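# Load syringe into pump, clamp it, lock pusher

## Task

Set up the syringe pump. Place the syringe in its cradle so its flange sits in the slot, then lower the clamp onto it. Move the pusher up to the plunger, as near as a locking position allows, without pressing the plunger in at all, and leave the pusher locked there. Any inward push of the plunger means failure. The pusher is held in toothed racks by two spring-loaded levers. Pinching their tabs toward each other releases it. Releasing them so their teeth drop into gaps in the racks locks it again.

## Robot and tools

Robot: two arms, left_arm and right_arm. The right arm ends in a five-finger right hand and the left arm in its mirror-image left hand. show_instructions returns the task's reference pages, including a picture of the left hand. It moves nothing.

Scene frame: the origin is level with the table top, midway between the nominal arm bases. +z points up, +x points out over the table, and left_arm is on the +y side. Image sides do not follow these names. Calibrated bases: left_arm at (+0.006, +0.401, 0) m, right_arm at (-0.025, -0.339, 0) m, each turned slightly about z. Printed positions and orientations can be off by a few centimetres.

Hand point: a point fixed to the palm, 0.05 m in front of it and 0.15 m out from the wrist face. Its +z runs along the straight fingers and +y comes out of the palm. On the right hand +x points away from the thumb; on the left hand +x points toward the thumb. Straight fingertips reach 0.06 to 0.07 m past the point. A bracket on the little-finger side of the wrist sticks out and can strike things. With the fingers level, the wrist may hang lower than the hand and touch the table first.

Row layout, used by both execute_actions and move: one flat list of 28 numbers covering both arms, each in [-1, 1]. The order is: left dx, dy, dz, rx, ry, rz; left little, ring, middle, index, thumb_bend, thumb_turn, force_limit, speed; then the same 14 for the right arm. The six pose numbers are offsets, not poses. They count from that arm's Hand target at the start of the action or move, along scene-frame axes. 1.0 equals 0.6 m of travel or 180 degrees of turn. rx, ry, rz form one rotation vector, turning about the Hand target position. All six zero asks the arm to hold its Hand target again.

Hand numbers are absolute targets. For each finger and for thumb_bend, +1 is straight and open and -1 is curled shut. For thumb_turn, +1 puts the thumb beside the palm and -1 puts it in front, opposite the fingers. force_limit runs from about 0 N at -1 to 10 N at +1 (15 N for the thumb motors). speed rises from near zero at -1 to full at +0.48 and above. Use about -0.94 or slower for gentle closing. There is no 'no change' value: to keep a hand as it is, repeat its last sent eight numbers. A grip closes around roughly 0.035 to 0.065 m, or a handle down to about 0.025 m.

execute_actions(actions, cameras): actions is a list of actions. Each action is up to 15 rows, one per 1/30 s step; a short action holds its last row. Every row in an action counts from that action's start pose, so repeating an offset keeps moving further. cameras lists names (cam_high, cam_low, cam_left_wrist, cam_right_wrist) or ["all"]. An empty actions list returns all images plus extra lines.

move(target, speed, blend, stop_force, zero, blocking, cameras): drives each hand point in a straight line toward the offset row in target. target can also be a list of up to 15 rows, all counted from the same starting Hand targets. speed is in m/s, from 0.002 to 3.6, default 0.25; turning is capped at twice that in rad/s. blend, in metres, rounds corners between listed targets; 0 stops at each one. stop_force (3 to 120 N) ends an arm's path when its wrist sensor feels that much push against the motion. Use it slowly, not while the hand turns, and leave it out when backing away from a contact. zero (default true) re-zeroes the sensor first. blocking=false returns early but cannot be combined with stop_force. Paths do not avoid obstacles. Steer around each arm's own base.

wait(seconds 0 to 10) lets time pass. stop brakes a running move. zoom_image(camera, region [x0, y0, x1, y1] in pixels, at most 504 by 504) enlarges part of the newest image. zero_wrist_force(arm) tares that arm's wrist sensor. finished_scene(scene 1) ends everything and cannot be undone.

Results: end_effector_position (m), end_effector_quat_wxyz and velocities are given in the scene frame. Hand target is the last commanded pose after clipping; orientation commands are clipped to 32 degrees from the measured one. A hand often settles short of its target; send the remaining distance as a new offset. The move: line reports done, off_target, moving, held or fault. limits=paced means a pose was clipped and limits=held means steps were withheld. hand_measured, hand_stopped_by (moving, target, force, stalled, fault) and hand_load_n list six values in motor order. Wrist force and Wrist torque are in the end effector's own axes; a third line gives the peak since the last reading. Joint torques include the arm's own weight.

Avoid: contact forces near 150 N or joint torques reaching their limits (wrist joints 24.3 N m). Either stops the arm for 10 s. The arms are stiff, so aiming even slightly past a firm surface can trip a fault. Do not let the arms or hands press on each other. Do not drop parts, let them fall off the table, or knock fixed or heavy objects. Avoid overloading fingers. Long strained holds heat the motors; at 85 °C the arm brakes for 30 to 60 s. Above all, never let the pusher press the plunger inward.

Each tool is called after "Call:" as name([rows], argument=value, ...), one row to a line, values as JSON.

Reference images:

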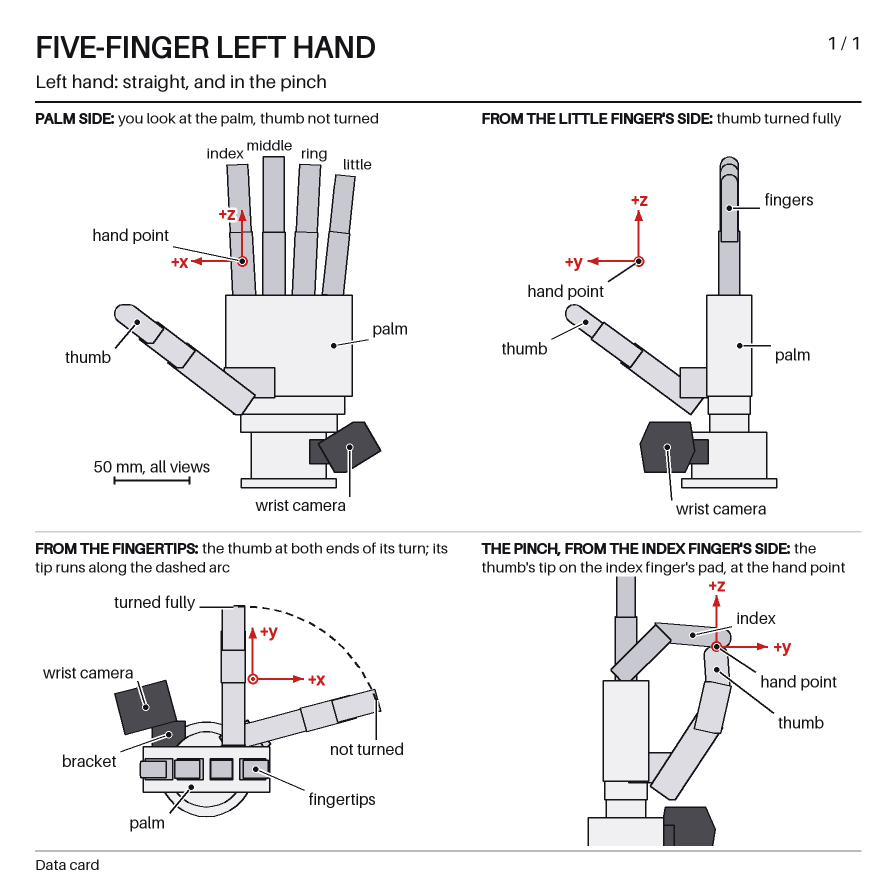

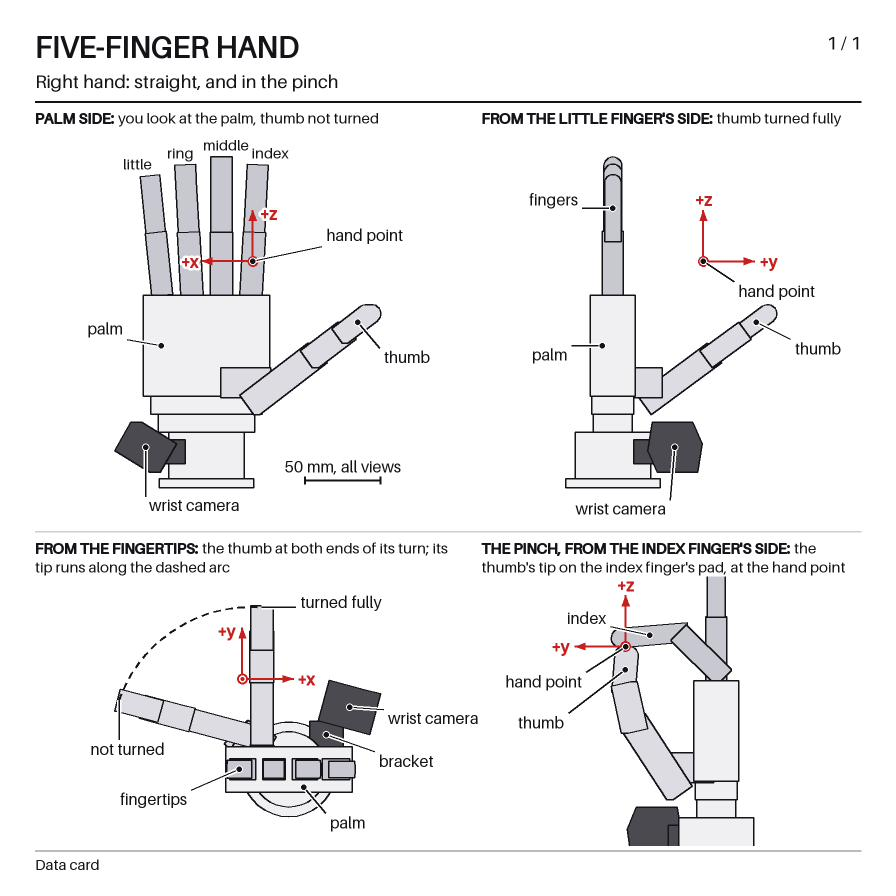

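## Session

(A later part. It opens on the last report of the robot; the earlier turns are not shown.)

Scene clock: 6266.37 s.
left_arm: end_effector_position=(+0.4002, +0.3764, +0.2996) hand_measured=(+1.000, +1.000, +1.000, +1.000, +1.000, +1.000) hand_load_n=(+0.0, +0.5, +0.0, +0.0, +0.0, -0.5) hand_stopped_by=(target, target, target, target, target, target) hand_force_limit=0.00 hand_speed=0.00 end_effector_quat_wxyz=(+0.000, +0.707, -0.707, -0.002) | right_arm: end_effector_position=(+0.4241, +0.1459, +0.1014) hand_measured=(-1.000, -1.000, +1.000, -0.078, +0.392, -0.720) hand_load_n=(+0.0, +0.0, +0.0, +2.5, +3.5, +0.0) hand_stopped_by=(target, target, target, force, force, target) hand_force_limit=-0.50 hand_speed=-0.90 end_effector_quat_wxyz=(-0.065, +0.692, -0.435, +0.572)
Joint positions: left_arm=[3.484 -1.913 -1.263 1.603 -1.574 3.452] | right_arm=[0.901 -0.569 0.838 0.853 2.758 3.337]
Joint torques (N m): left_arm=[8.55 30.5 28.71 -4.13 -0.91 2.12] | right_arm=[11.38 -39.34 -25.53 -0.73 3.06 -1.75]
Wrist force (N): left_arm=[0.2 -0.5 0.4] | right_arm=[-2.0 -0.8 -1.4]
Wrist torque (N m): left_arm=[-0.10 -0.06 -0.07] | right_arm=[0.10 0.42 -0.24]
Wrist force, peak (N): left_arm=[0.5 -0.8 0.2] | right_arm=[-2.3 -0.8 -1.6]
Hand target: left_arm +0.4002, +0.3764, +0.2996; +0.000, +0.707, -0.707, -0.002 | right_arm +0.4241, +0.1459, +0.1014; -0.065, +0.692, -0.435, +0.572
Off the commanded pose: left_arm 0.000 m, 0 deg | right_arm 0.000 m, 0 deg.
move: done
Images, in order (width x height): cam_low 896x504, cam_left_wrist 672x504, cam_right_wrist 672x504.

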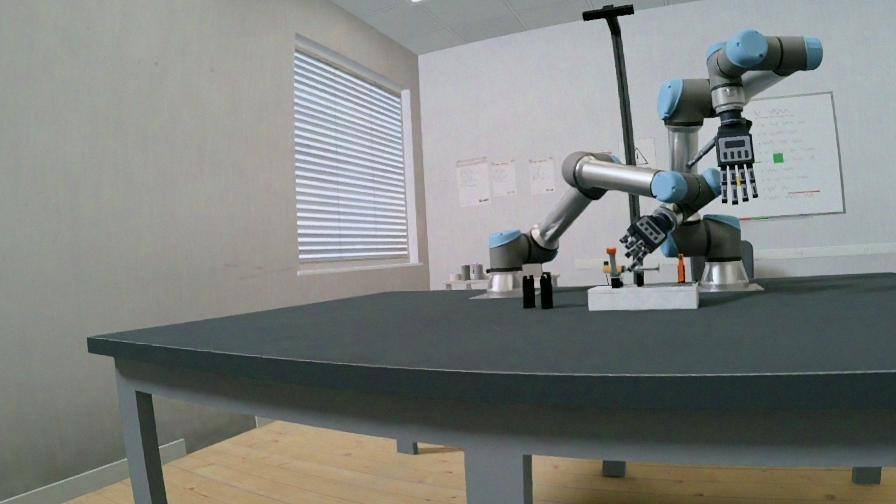

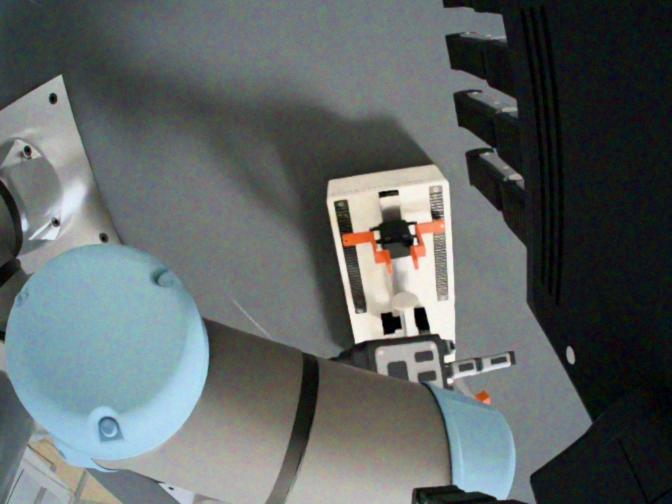

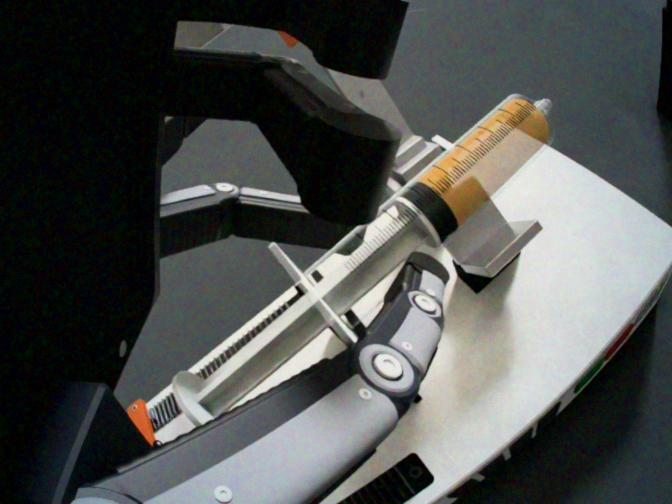

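Call:
move(target=[0,0,0,0,0,0,1,1,1,1,1,1,0,0,0,0,-0.007,0,0,0,-1,-1,1,-0.3,0.39,-0.72,-0.5,-0.9], speed=0.01, stop_force=3, cameras=["cam_low","cam_left_wrist","cam_right_wrist"])

Call:
zoom_image(camera="cam_low", region=[600, 240, 672, 300])

Call:
zoom_image(camera="cam_left_wrist", region=[375, 280, 435, 350])

Call:
zoom_image(camera="cam_right_wrist", region=[250, 220, 390, 360])

Scene clock: 6278.90 s.
left_arm: end_effector_position=(+0.4002, +0.3764, +0.2996) hand_measured=(+1.000, +1.000, +1.000, +1.000, +1.000, +1.000) hand_load_n=(+0.0, -0.5, +0.0, +0.0, +0.0, +0.0) hand_stopped_by=(target, target, target, target, target, target) hand_force_limit=0.00 hand_speed=0.00 end_effector_quat_wxyz=(+0.000, +0.707, -0.707, -0.002) | right_arm: end_effector_position=(+0.4241, +0.1459, +0.0972) hand_measured=(-1.000, -1.000, +1.000, -0.078, +0.392, -0.720) hand_load_n=(+0.0, +0.0, +0.0, +2.5, +3.0, +0.0) hand_stopped_by=(target, target, target, force, force, target) hand_force_limit=-0.50 hand_speed=-0.90 end_effector_quat_wxyz=(-0.065, +0.692, -0.435, +0.572)
Joint positions: left_arm=[3.484 -1.913 -1.263 1.603 -1.574 3.452] | right_arm=[0.901 -0.565 0.842 0.845 2.758 3.337]
Joint torques (N m): left_arm=[7.93 30.07 29.09 -4.11 -0.82 2.06] | right_arm=[11.63 -39.13 -7.05 -0.82 2.25 -1.11]
Wrist force (N): left_arm=[0.1 -0.3 0.1] | right_arm=[-1.8 -1.1 -1.4]
Wrist torque (N m): left_arm=[-0.05 -0.04 -0.09] | right_arm=[0.07 0.39 -0.22]
Wrist force, peak (N): left_arm=[0.1 -0.8 0.6] | right_arm=[-2.3 -0.9 -1.6]
Hand target: left_arm +0.4002, +0.3764, +0.2996; +0.000, +0.707, -0.707, -0.002 | right_arm +0.4241, +0.1459, +0.0972; -0.065, +0.692, -0.435, +0.572
Off the commanded pose: left_arm 0.000 m, 0 deg | right_arm 0.000 m, 0 deg.
move: done
Images, in order (width x height): cam_low 896x504, cam_left_wrist 672x504, cam_right_wrist 672x504.

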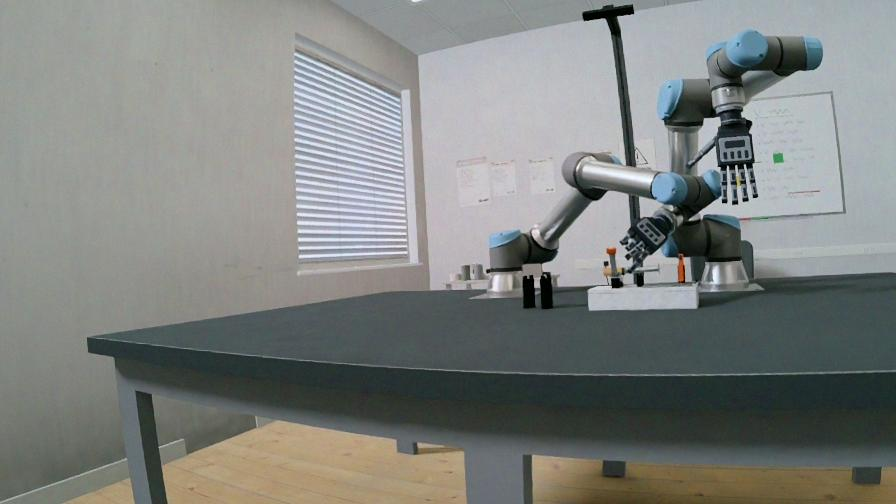

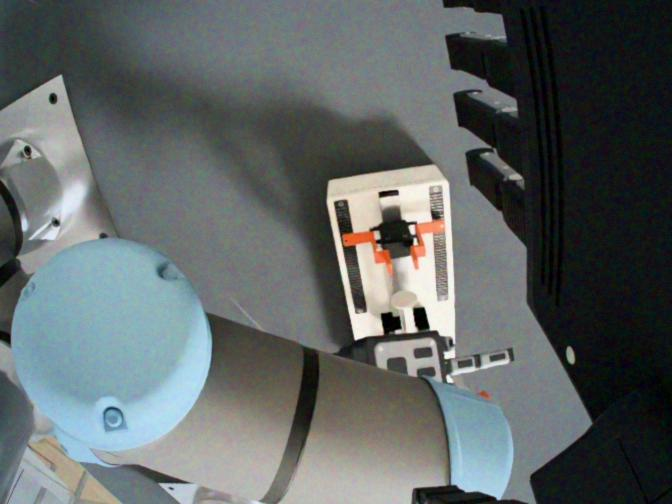

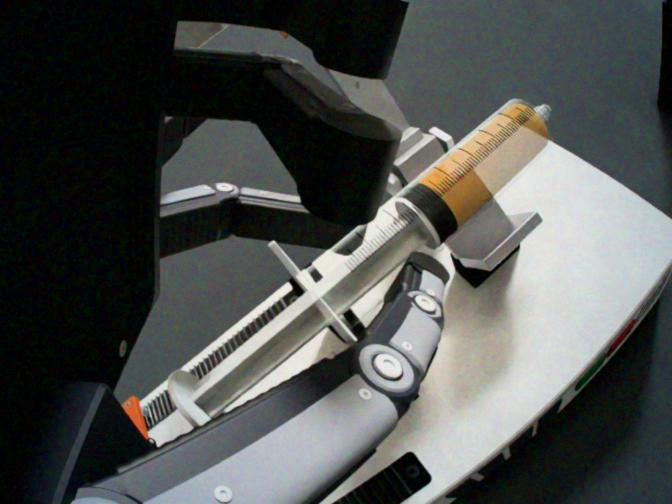

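Scaled by 7.000 from the camera's 896x504 image, which has a finer 1280x720 frame.

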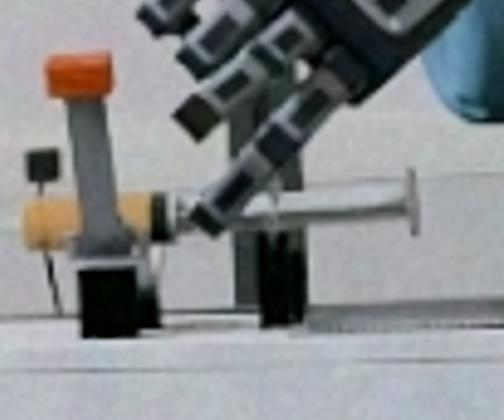

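Scaled by 7.200 from the camera's 672x504 image, which has a finer 960x720 frame.

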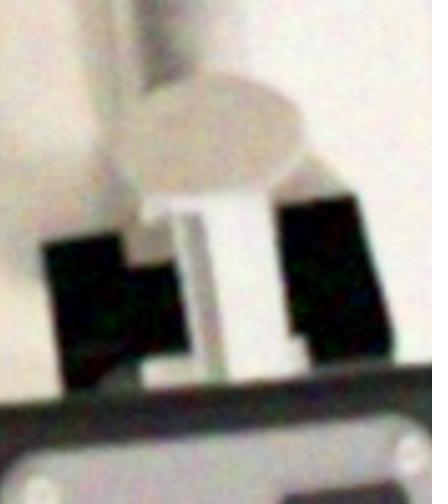

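Scaled by 3.600 from the camera's 672x504 image, which has a finer 960x720 frame.

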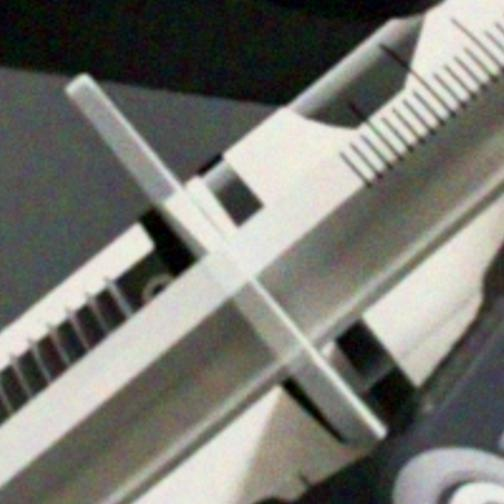

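Call:
zoom_image(camera="cam_right_wrist", region=[320, 300, 370, 350])

Call:
zoom_image(camera="cam_right_wrist", region=[280, 250, 330, 300])

Call:
zoom_image(camera="cam_left_wrist", region=[378, 308, 408, 340])

Scaled by 10.080 from the camera's 672x504 image, which has a finer 960x720 frame.

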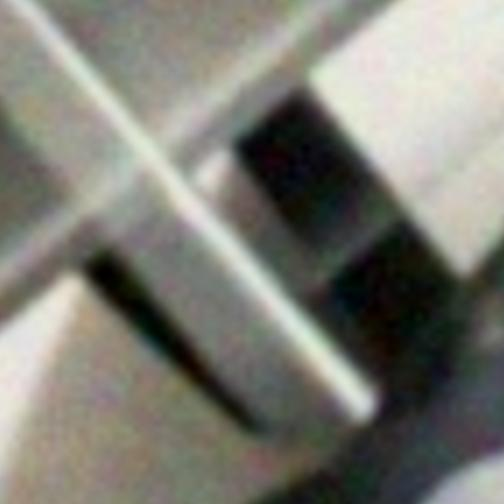

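Scaled by 10.080 from the camera's 672x504 image, which has a finer 960x720 frame.

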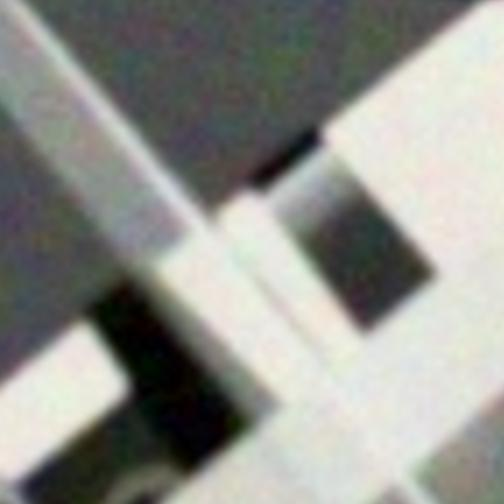

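Scaled by 15.750 from the camera's 672x504 image, which has a finer 960x720 frame.

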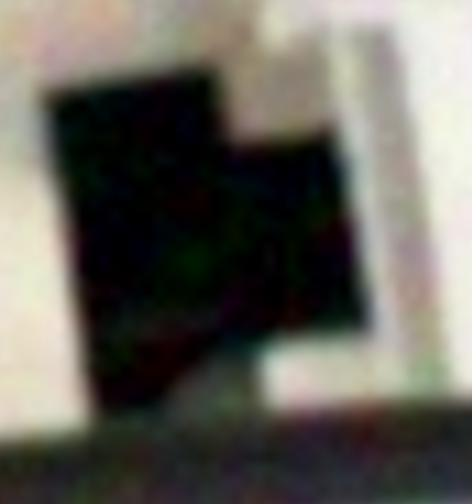

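Call:
move(target=[0,0,0,0,0,0,1,1,1,1,1,1,0,0,0,0,-0.003,0,0,0,-1,-1,1,-0.3,0.39,-0.72,-0.5,-0.9], speed=0.01, stop_force=3, cameras=["cam_low","cam_high","cam_right_wrist"])

Call:
zoom_image(camera="cam_low", region=[600, 240, 672, 300])

Call:
zoom_image(camera="cam_high", region=[480, 200, 530, 245])

Call:
zoom_image(camera="cam_right_wrist", region=[380, 100, 560, 300])

Scene clock: 6449.70 s.
left_arm: end_effector_position=(+0.4002, +0.3764, +0.2996) hand_measured=(+1.000, +1.000, +1.000, +1.000, +1.000, +1.000) hand_load_n=(+0.0, +0.0, +0.0, +0.0, +0.0, +0.0) hand_stopped_by=(target, target, target, target, target, target) hand_force_limit=0.00 hand_speed=0.00 end_effector_quat_wxyz=(+0.000, +0.707, -0.707, -0.002) | right_arm: end_effector_position=(+0.4241, +0.1459, +0.0954) hand_measured=(-1.000, -1.000, +1.000, -0.078, +0.392, -0.720) hand_load_n=(+0.0, +0.0, +0.0, +2.0, +4.0, -0.5) hand_stopped_by=(target, target, target, force, force, target) hand_force_limit=-0.50 hand_speed=-0.90 end_effector_quat_wxyz=(-0.065, +0.692, -0.435, +0.572)
Joint positions: left_arm=[3.484 -1.913 -1.263 1.603 -1.574 3.452] | right_arm=[0.901 -0.564 0.844 0.842 2.758 3.337]
Joint torques (N m): left_arm=[7.75 27.26 29.11 -4.15 -1.22 2.17] | right_arm=[8.48 -38.62 -6.65 -1.08 0.54 -0.73]
Wrist force (N): left_arm=[0.0 -0.2 0.2] | right_arm=[-0.7 0.0 -2.1]
Wrist torque (N m): left_arm=[-0.04 -0.03 -0.09] | right_arm=[0.16 0.41 -0.22]
Wrist force, peak (N): left_arm=[0.7 -0.8 0.3] | right_arm=[-2.3 -1.2 -1.7]
Hand target: left_arm +0.4002, +0.3764, +0.2996; +0.000, +0.707, -0.707, -0.002 | right_arm +0.4241, +0.1459, +0.0954; -0.065, +0.692, -0.435, +0.572
Off the commanded pose: left_arm 0.000 m, 0 deg | right_arm 0.000 m, 0 deg.
move: done
Images, in order (width x height): cam_high 896x504, cam_low 896x504, cam_right_wrist 672x504.

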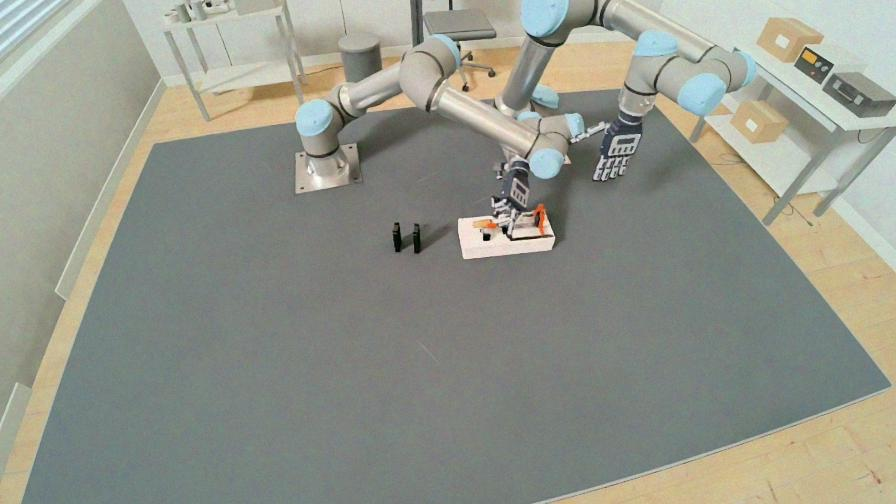

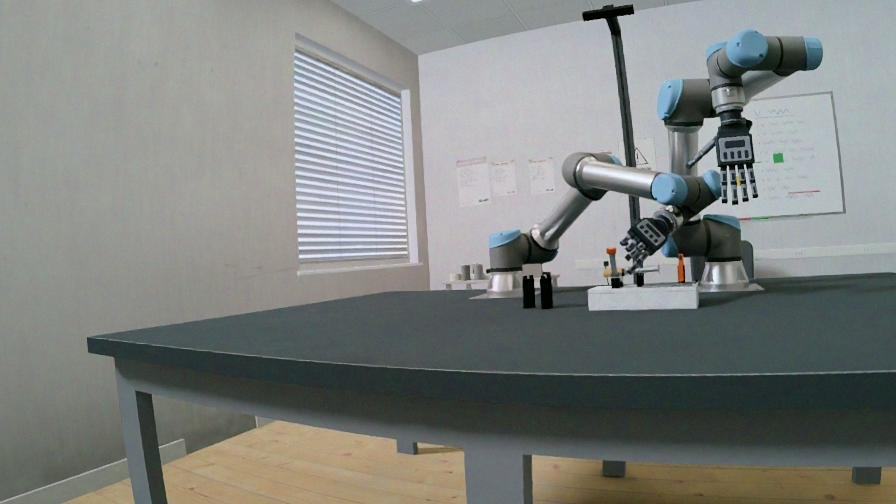

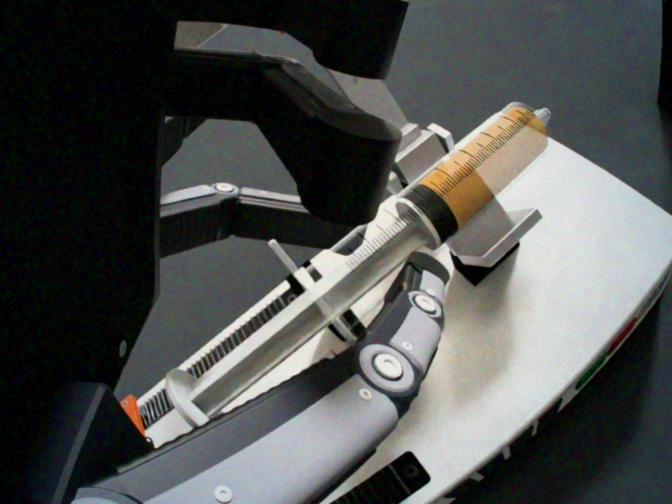

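Scaled by 7.000 from the camera's 896x504 image, which has a finer 1280x720 frame.

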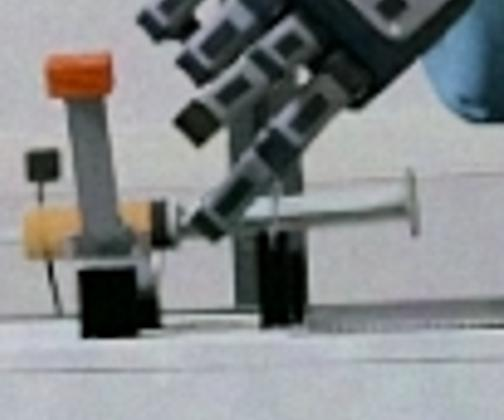

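Scaled by 10.080 from the camera's 896x504 image, which has a finer 1280x720 frame.

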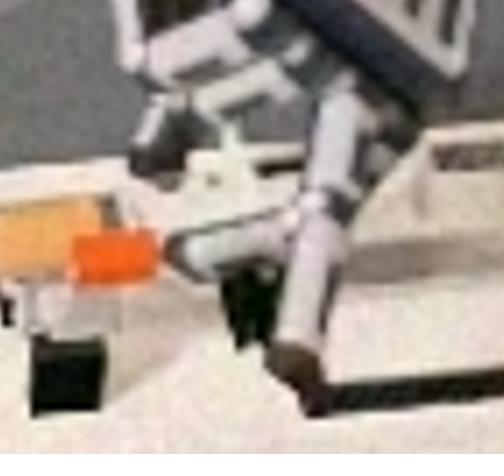

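Scaled by 2.520 from the camera's 672x504 image, which has a finer 960x720 frame.

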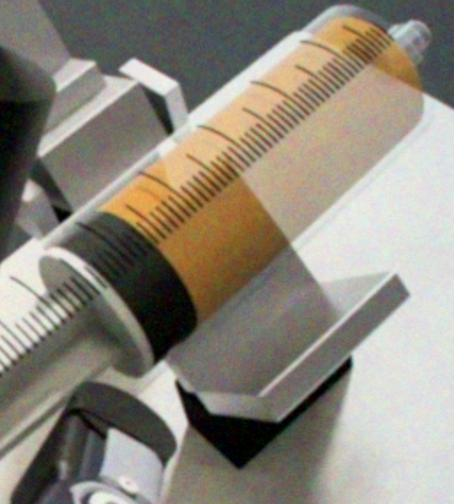

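Call:
move(target=[0,0,0,0,0,0,1,1,1,1,1,1,0,0,-0.0025,0,0,0,0,0,-1,-1,1,-0.3,0.39,-0.72,-0.5,-0.9], speed=0.01, cameras=[])

Scene clock: 6463.40 s.
left_arm: end_effector_position=(+0.4002, +0.3764, +0.2996) hand_measured=(+1.000, +1.000, +1.000, +1.000, +1.000, +1.000) hand_load_n=(+0.0, +0.0, +0.0, +0.0, +0.0, +0.5) hand_stopped_by=(target, target, target, target, target, target) hand_force_limit=0.00 hand_speed=0.00 end_effector_quat_wxyz=(+0.000, +0.707, -0.707, -0.002) | right_arm: end_effector_position=(+0.4226, +0.1459, +0.0954) hand_measured=(-1.000, -1.000, +1.000, -0.078, +0.392, -0.720) hand_load_n=(+0.5, +0.0, +0.0, +3.0, +3.5, +0.0) hand_stopped_by=(target, target, target, force, force, target) hand_force_limit=-0.50 hand_speed=-0.90 end_effector_quat_wxyz=(-0.065, +0.692, -0.435, +0.572)
Joint positions: left_arm=[3.484 -1.913 -1.263 1.603 -1.574 3.452] | right_arm=[0.903 -0.565 0.847 0.844 2.759 3.341]
Joint torques (N m): left_arm=[7.97 27.49 28.92 -4.08 -1.14 1.93] | right_arm=[10.74 -60.95 -7.93 5.03 2.97 1.45]
Wrist force (N): left_arm=[0.2 0.0 0.0] | right_arm=[-1.8 -0.7 -1.5]
Wrist torque (N m): left_arm=[0.00 -0.07 -0.08] | right_arm=[0.12 0.40 -0.31]
Wrist force, peak (N): left_arm=[0.5 -0.8 0.4] | right_arm=[-2.1 -0.5 -1.6]
Hand target: left_arm +0.4002, +0.3764, +0.2996; +0.000, +0.707, -0.707, -0.002 | right_arm +0.4226, +0.1459, +0.0954; -0.065, +0.692, -0.435, +0.572
Off the commanded pose: left_arm 0.000 m, 0 deg | right_arm 0.000 m, 0 deg.
move: done
No camera images: "cameras" was empty.

Call:
move(target=[0,0,0,0,0,0,1,1,1,1,1,1,0,0,0,0,-0.0035,0,0,0,-1,-1,1,-0.3,0.39,-0.72,-0.5,-0.9], speed=0.01, stop_force=3, cameras=["cam_low","cam_right_wrist"])

Call:
zoom_image(camera="cam_low", region=[600, 240, 672, 300])

Call:
zoom_image(camera="cam_right_wrist", region=[250, 220, 390, 360])

Scene clock: 6473.70 s.
left_arm: end_effector_position=(+0.4002, +0.3764, +0.2996) hand_measured=(+1.000, +1.000, +1.000, +1.000, +1.000, +1.000) hand_load_n=(+0.0, +0.0, +0.0, +0.0, -0.5, +0.0) hand_stopped_by=(target, target, target, target, target, target) hand_force_limit=0.00 hand_speed=0.00 end_effector_quat_wxyz=(+0.000, +0.707, -0.707, -0.002) | right_arm: end_effector_position=(+0.4226, +0.1459, +0.0933) hand_measured=(-1.000, -1.000, +1.000, -0.078, +0.392, -0.720) hand_load_n=(+0.0, +0.0, +0.0, +2.5, +3.5, +0.0) hand_stopped_by=(target, target, target, force, force, target) hand_force_limit=-0.50 hand_speed=-0.90 end_effector_quat_wxyz=(-0.065, +0.692, -0.435, +0.572)
Joint positions: left_arm=[3.484 -1.913 -1.263 1.603 -1.574 3.452] | right_arm=[0.903 -0.563 0.849 0.841 2.759 3.341]
Joint torques (N m): left_arm=[8.35 26.63 27.97 -4.04 -1.13 2.17] | right_arm=[11.4 -39.21 -6.92 -0.69 3.07 0.3]
Wrist force (N): left_arm=[0.2 -0.4 0.1] | right_arm=[-2.3 -0.9 -1.5]
Wrist torque (N m): left_arm=[-0.07 -0.06 -0.08] | right_arm=[0.11 0.45 -0.33]
Wrist force, peak (N): left_arm=[0.7 -0.4 0.5] | right_arm=[-2.2 -1.4 -1.7]
Hand target: left_arm +0.4002, +0.3764, +0.2996; +0.000, +0.707, -0.707, -0.002 | right_arm +0.4226, +0.1459, +0.0933; -0.065, +0.692, -0.435, +0.572
Off the commanded pose: left_arm 0.000 m, 0 deg | right_arm 0.000 m, 0 deg.
move: done
Images, in order (width x height): cam_low 896x504, cam_right_wrist 672x504.

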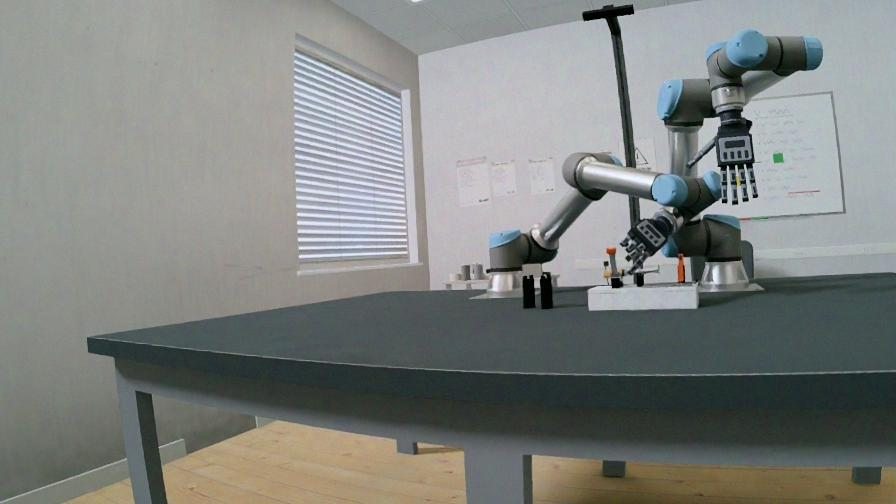

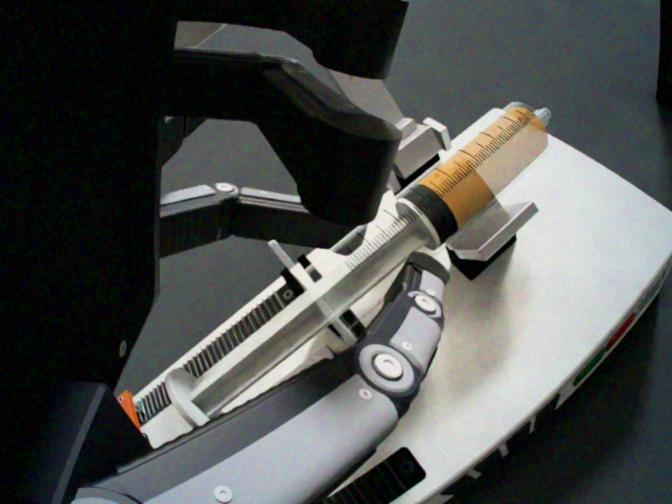

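Scaled by 7.000 from the camera's 896x504 image, which has a finer 1280x720 frame.

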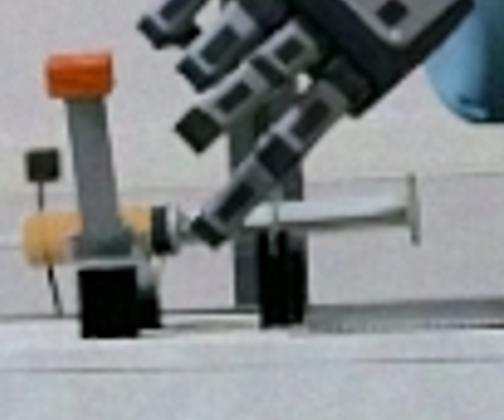

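Scaled by 3.600 from the camera's 672x504 image, which has a finer 960x720 frame.

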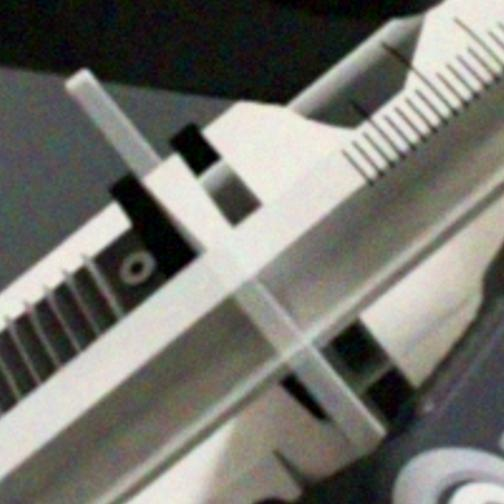

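Call:
move(target=[0,0,0,0,0,0,1,1,1,1,1,1,0,0,0,0,-0.0037,0,0,0,-1,-1,1,-0.3,0.39,-0.72,-0.5,-0.9], speed=0.01, stop_force=3, cameras=["cam_low","cam_right_wrist"])

Call:
zoom_image(camera="cam_low", region=[600, 240, 672, 300])

Call:
zoom_image(camera="cam_right_wrist", region=[250, 220, 390, 360])

Call:
zoom_image(camera="cam_right_wrist", region=[380, 100, 560, 300])

Scene clock: 6487.00 s.
left_arm: end_effector_position=(+0.4002, +0.3764, +0.2996) hand_measured=(+1.000, +1.000, +1.000, +1.000, +1.000, +1.000) hand_load_n=(+0.0, +0.0, +0.0, +0.0, -0.5, +0.0) hand_stopped_by=(target, target, target, target, target, target) hand_force_limit=0.00 hand_speed=0.00 end_effector_quat_wxyz=(+0.000, +0.707, -0.707, -0.002) | right_arm: end_effector_position=(+0.4226, +0.1459, +0.0911) hand_measured=(-1.000, -1.000, +1.000, -0.078, +0.392, -0.720) hand_load_n=(+0.0, +0.0, +0.0, +2.5, +3.0, +1.5) hand_stopped_by=(target, target, target, force, force, target) hand_force_limit=-0.50 hand_speed=-0.90 end_effector_quat_wxyz=(-0.065, +0.692, -0.435, +0.572)
Joint positions: left_arm=[3.484 -1.913 -1.263 1.603 -1.574 3.452] | right_arm=[0.903 -0.561 0.851 0.837 2.759 3.341]
Joint torques (N m): left_arm=[6.88 26.55 27.84 -3.98 -1.17 2.15] | right_arm=[11.63 -38.07 -6.53 -0.63 2.26 -0.23]
Wrist force (N): left_arm=[0.1 -0.5 0.1] | right_arm=[-2.2 -2.2 -2.2]
Wrist torque (N m): left_arm=[-0.09 -0.04 -0.08] | right_arm=[0.01 0.43 -0.32]
Wrist force, peak (N): left_arm=[0.8 -0.6 0.1] | right_arm=[-2.1 -2.1 -2.4]
Hand target: left_arm +0.4002, +0.3764, +0.2996; +0.000, +0.707, -0.707, -0.002 | right_arm +0.4226, +0.1459, +0.0911; -0.065, +0.692, -0.435, +0.572
Off the commanded pose: left_arm 0.000 m, 0 deg | right_arm 0.000 m, 0 deg.
move: done
Images, in order (width x height): cam_low 896x504, cam_right_wrist 672x504.

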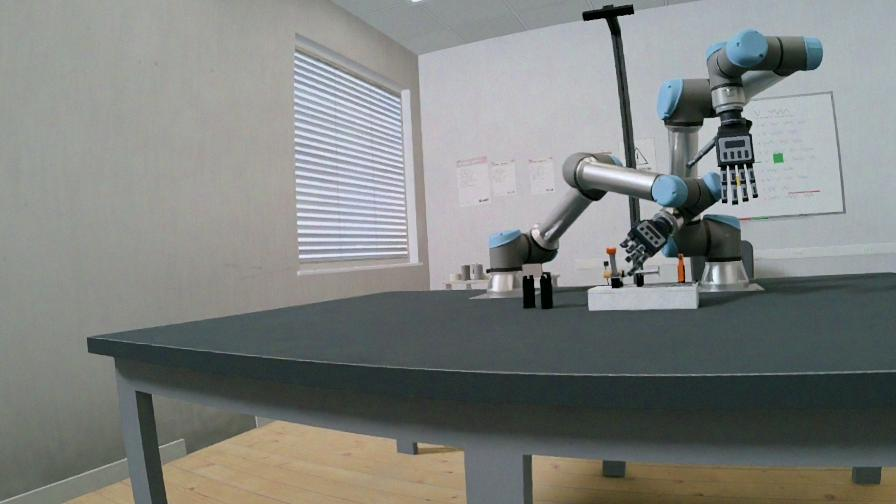

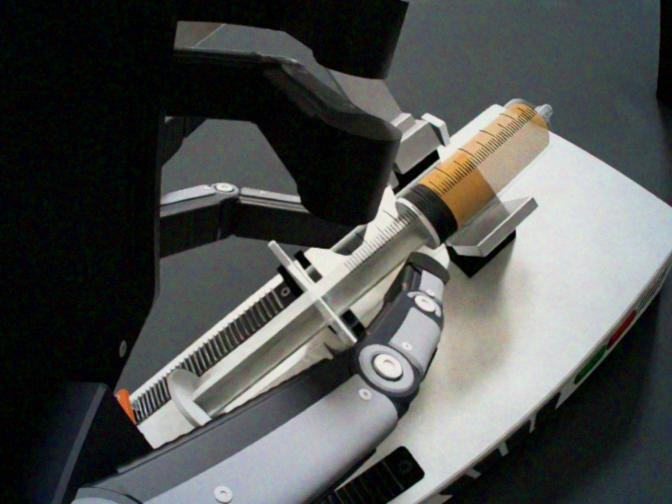

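Scaled by 7.000 from the camera's 896x504 image, which has a finer 1280x720 frame.

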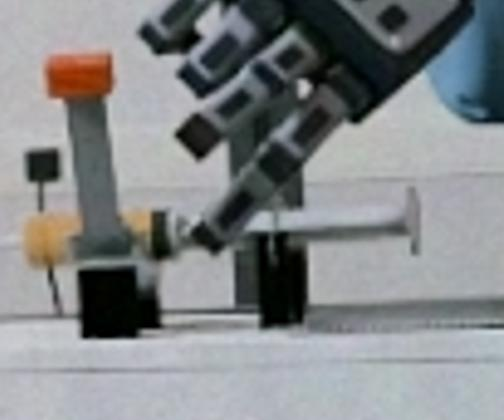

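Scaled by 3.600 from the camera's 672x504 image, which has a finer 960x720 frame.

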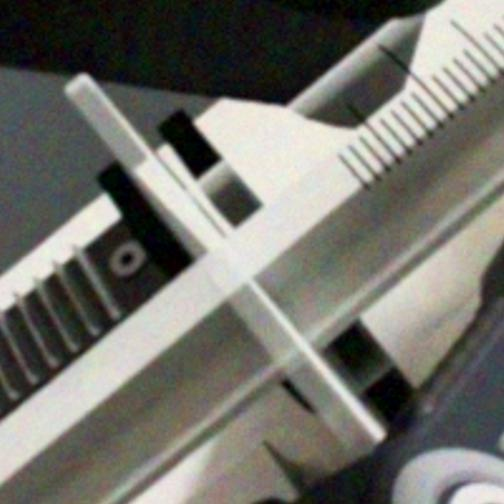

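Scaled by 2.520 from the camera's 672x504 image, which has a finer 960x720 frame.

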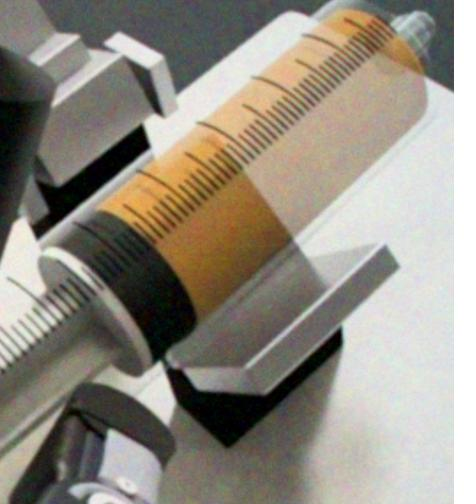

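Call:
move(target=[0,0,0,0,0,0,1,1,1,1,1,1,0,0,0,0,0,0,0,0,-1,-1,1,-0.3,0.39,-0.68,-0.5,-0.9], speed=0.01, cameras=[])

Call:
move(target=[0,0,0,0,0,0,1,1,1,1,1,1,0,0,0,0,-0.0028,0,0,0,-1,-1,1,-0.3,0.39,-0.68,-0.5,-0.9], speed=0.01, stop_force=3, cameras=["cam_low","cam_right_wrist"])

Call:
zoom_image(camera="cam_low", region=[600, 240, 672, 300])

Call:
zoom_image(camera="cam_right_wrist", region=[250, 220, 390, 360])

Call:
zoom_image(camera="cam_right_wrist", region=[380, 100, 560, 300])

Scene clock: 6511.17 s.
left_arm: end_effector_position=(+0.4002, +0.3764, +0.2996) hand_measured=(+1.000, +1.000, +1.000, +1.000, +1.000, +1.000) hand_load_n=(+0.0, +0.0, +0.0, +0.0, +0.0, +0.0) hand_stopped_by=(target, target, target, target, target, target) hand_force_limit=0.00 hand_speed=0.00 end_effector_quat_wxyz=(+0.000, +0.707, -0.707, -0.002) | right_arm: end_effector_position=(+0.4226, +0.1459, +0.0911) hand_measured=(-1.000, -1.000, +1.000, -0.078, +0.392, -0.680) hand_load_n=(+0.0, +0.0, +0.0, +2.0, +4.5, -1.0) hand_stopped_by=(target, target, target, force, force, target) hand_force_limit=-0.50 hand_speed=-0.90 end_effector_quat_wxyz=(-0.065, +0.692, -0.435, +0.572)
Joint positions: left_arm=[3.484 -1.913 -1.263 1.603 -1.574 3.452] | right_arm=[0.903 -0.561 0.851 0.837 2.759 3.341]
Joint torques (N m): left_arm=[7.44 27.6 28.38 -4.02 -1.17 2.03] | right_arm=[7.92 -39.16 -7.97 -0.66 1.52 -0.35]
Wrist force (N): left_arm=[0.4 -0.6 0.2] | right_arm=[-2.0 0.6 -2.3]
Wrist torque (N m): left_arm=[-0.10 -0.09 -0.06] | right_arm=[0.11 0.42 -0.36]
Wrist force, peak (N): left_arm=[0.1 -0.8 0.4] | right_arm=[-2.4 -2.0 -2.4]
Hand target: left_arm +0.4002, +0.3764, +0.2996; +0.000, +0.707, -0.707, -0.002 | right_arm +0.4226, +0.1459, +0.0911; -0.065, +0.692, -0.435, +0.572
Off the commanded pose: left_arm 0.000 m, 0 deg | right_arm 0.000 m, 0 deg.
move: done
No camera images: "cameras" was empty.

Scene clock: 6512.37 s.
left_arm: end_effector_position=(+0.4002, +0.3764, +0.2996) hand_measured=(+1.000, +1.000, +1.000, +1.000, +1.000, +1.000) hand_load_n=(+0.0, +0.0, +0.0, +0.0, +0.0, +0.0) hand_stopped_by=(target, target, target, target, target, target) hand_force_limit=0.00 hand_speed=0.00 end_effector_quat_wxyz=(+0.000, +0.707, -0.707, -0.002) | right_arm: end_effector_position=(+0.4226, +0.1459, +0.0894) hand_measured=(-1.000, -1.000, +1.000, -0.078, +0.392, -0.680) hand_load_n=(+0.0, +0.0, +0.0, +0.5, +3.5, -0.5) hand_stopped_by=(target, target, target, force, force, target) hand_force_limit=-0.50 hand_speed=-0.90 end_effector_quat_wxyz=(-0.065, +0.692, -0.435, +0.572)
Joint positions: left_arm=[3.484 -1.913 -1.263 1.603 -1.574 3.452] | right_arm=[0.903 -0.559 0.853 0.834 2.759 3.341]
Joint torques (N m): left_arm=[7.36 27.07 28.5 -3.94 -1.18 2] | right_arm=[8.37 -38.73 -7.72 -1 1.42 0.49]
Wrist force (N): left_arm=[0.2 -0.4 0.2] | right_arm=[-1.5 0.4 -2.9]
Wrist torque (N m): left_arm=[-0.07 -0.06 -0.08] | right_arm=[0.12 0.43 -0.34]
Wrist force, peak (N): left_arm=[0.1 -0.9 0.1] | right_arm=[-1.7 1.0 -3.2]
Hand target: left_arm +0.4002, +0.3764, +0.2996; +0.000, +0.707, -0.707, -0.002 | right_arm +0.4226, +0.1459, +0.0894; -0.065, +0.692, -0.435, +0.572
Off the commanded pose: left_arm 0.000 m, 0 deg | right_arm 0.000 m, 0 deg.
move: done
Images, in order (width x height): cam_low 896x504, cam_right_wrist 672x504.

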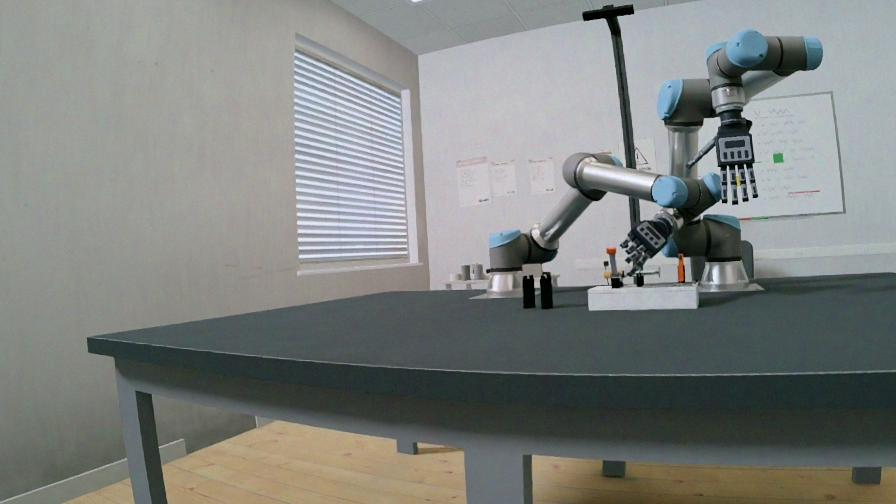

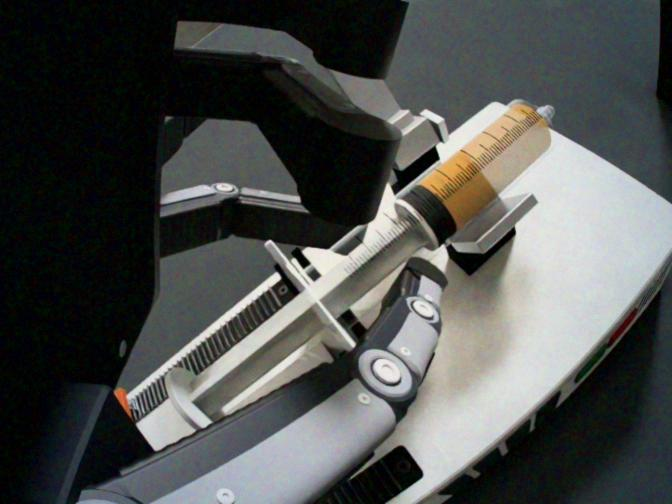

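Scaled by 7.000 from the camera's 896x504 image, which has a finer 1280x720 frame.

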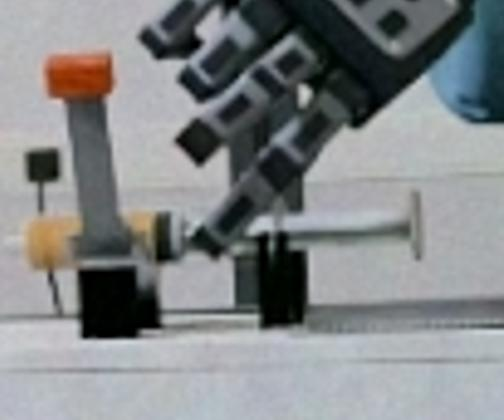

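Scaled by 3.600 from the camera's 672x504 image, which has a finer 960x720 frame.

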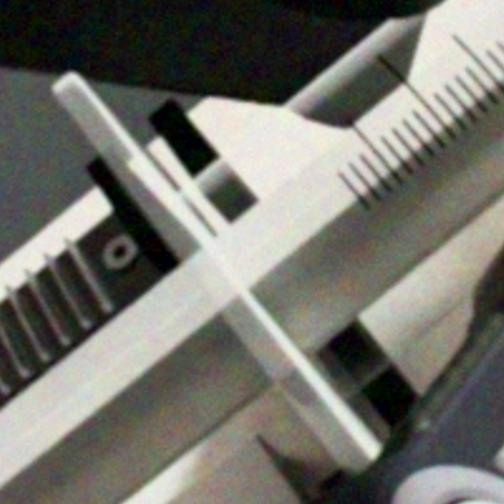

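Scaled by 2.520 from the camera's 672x504 image, which has a finer 960x720 frame.

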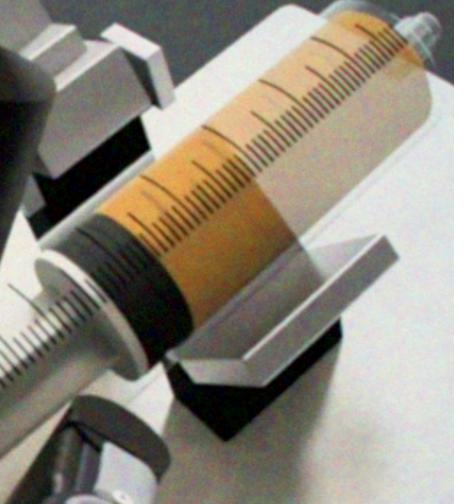

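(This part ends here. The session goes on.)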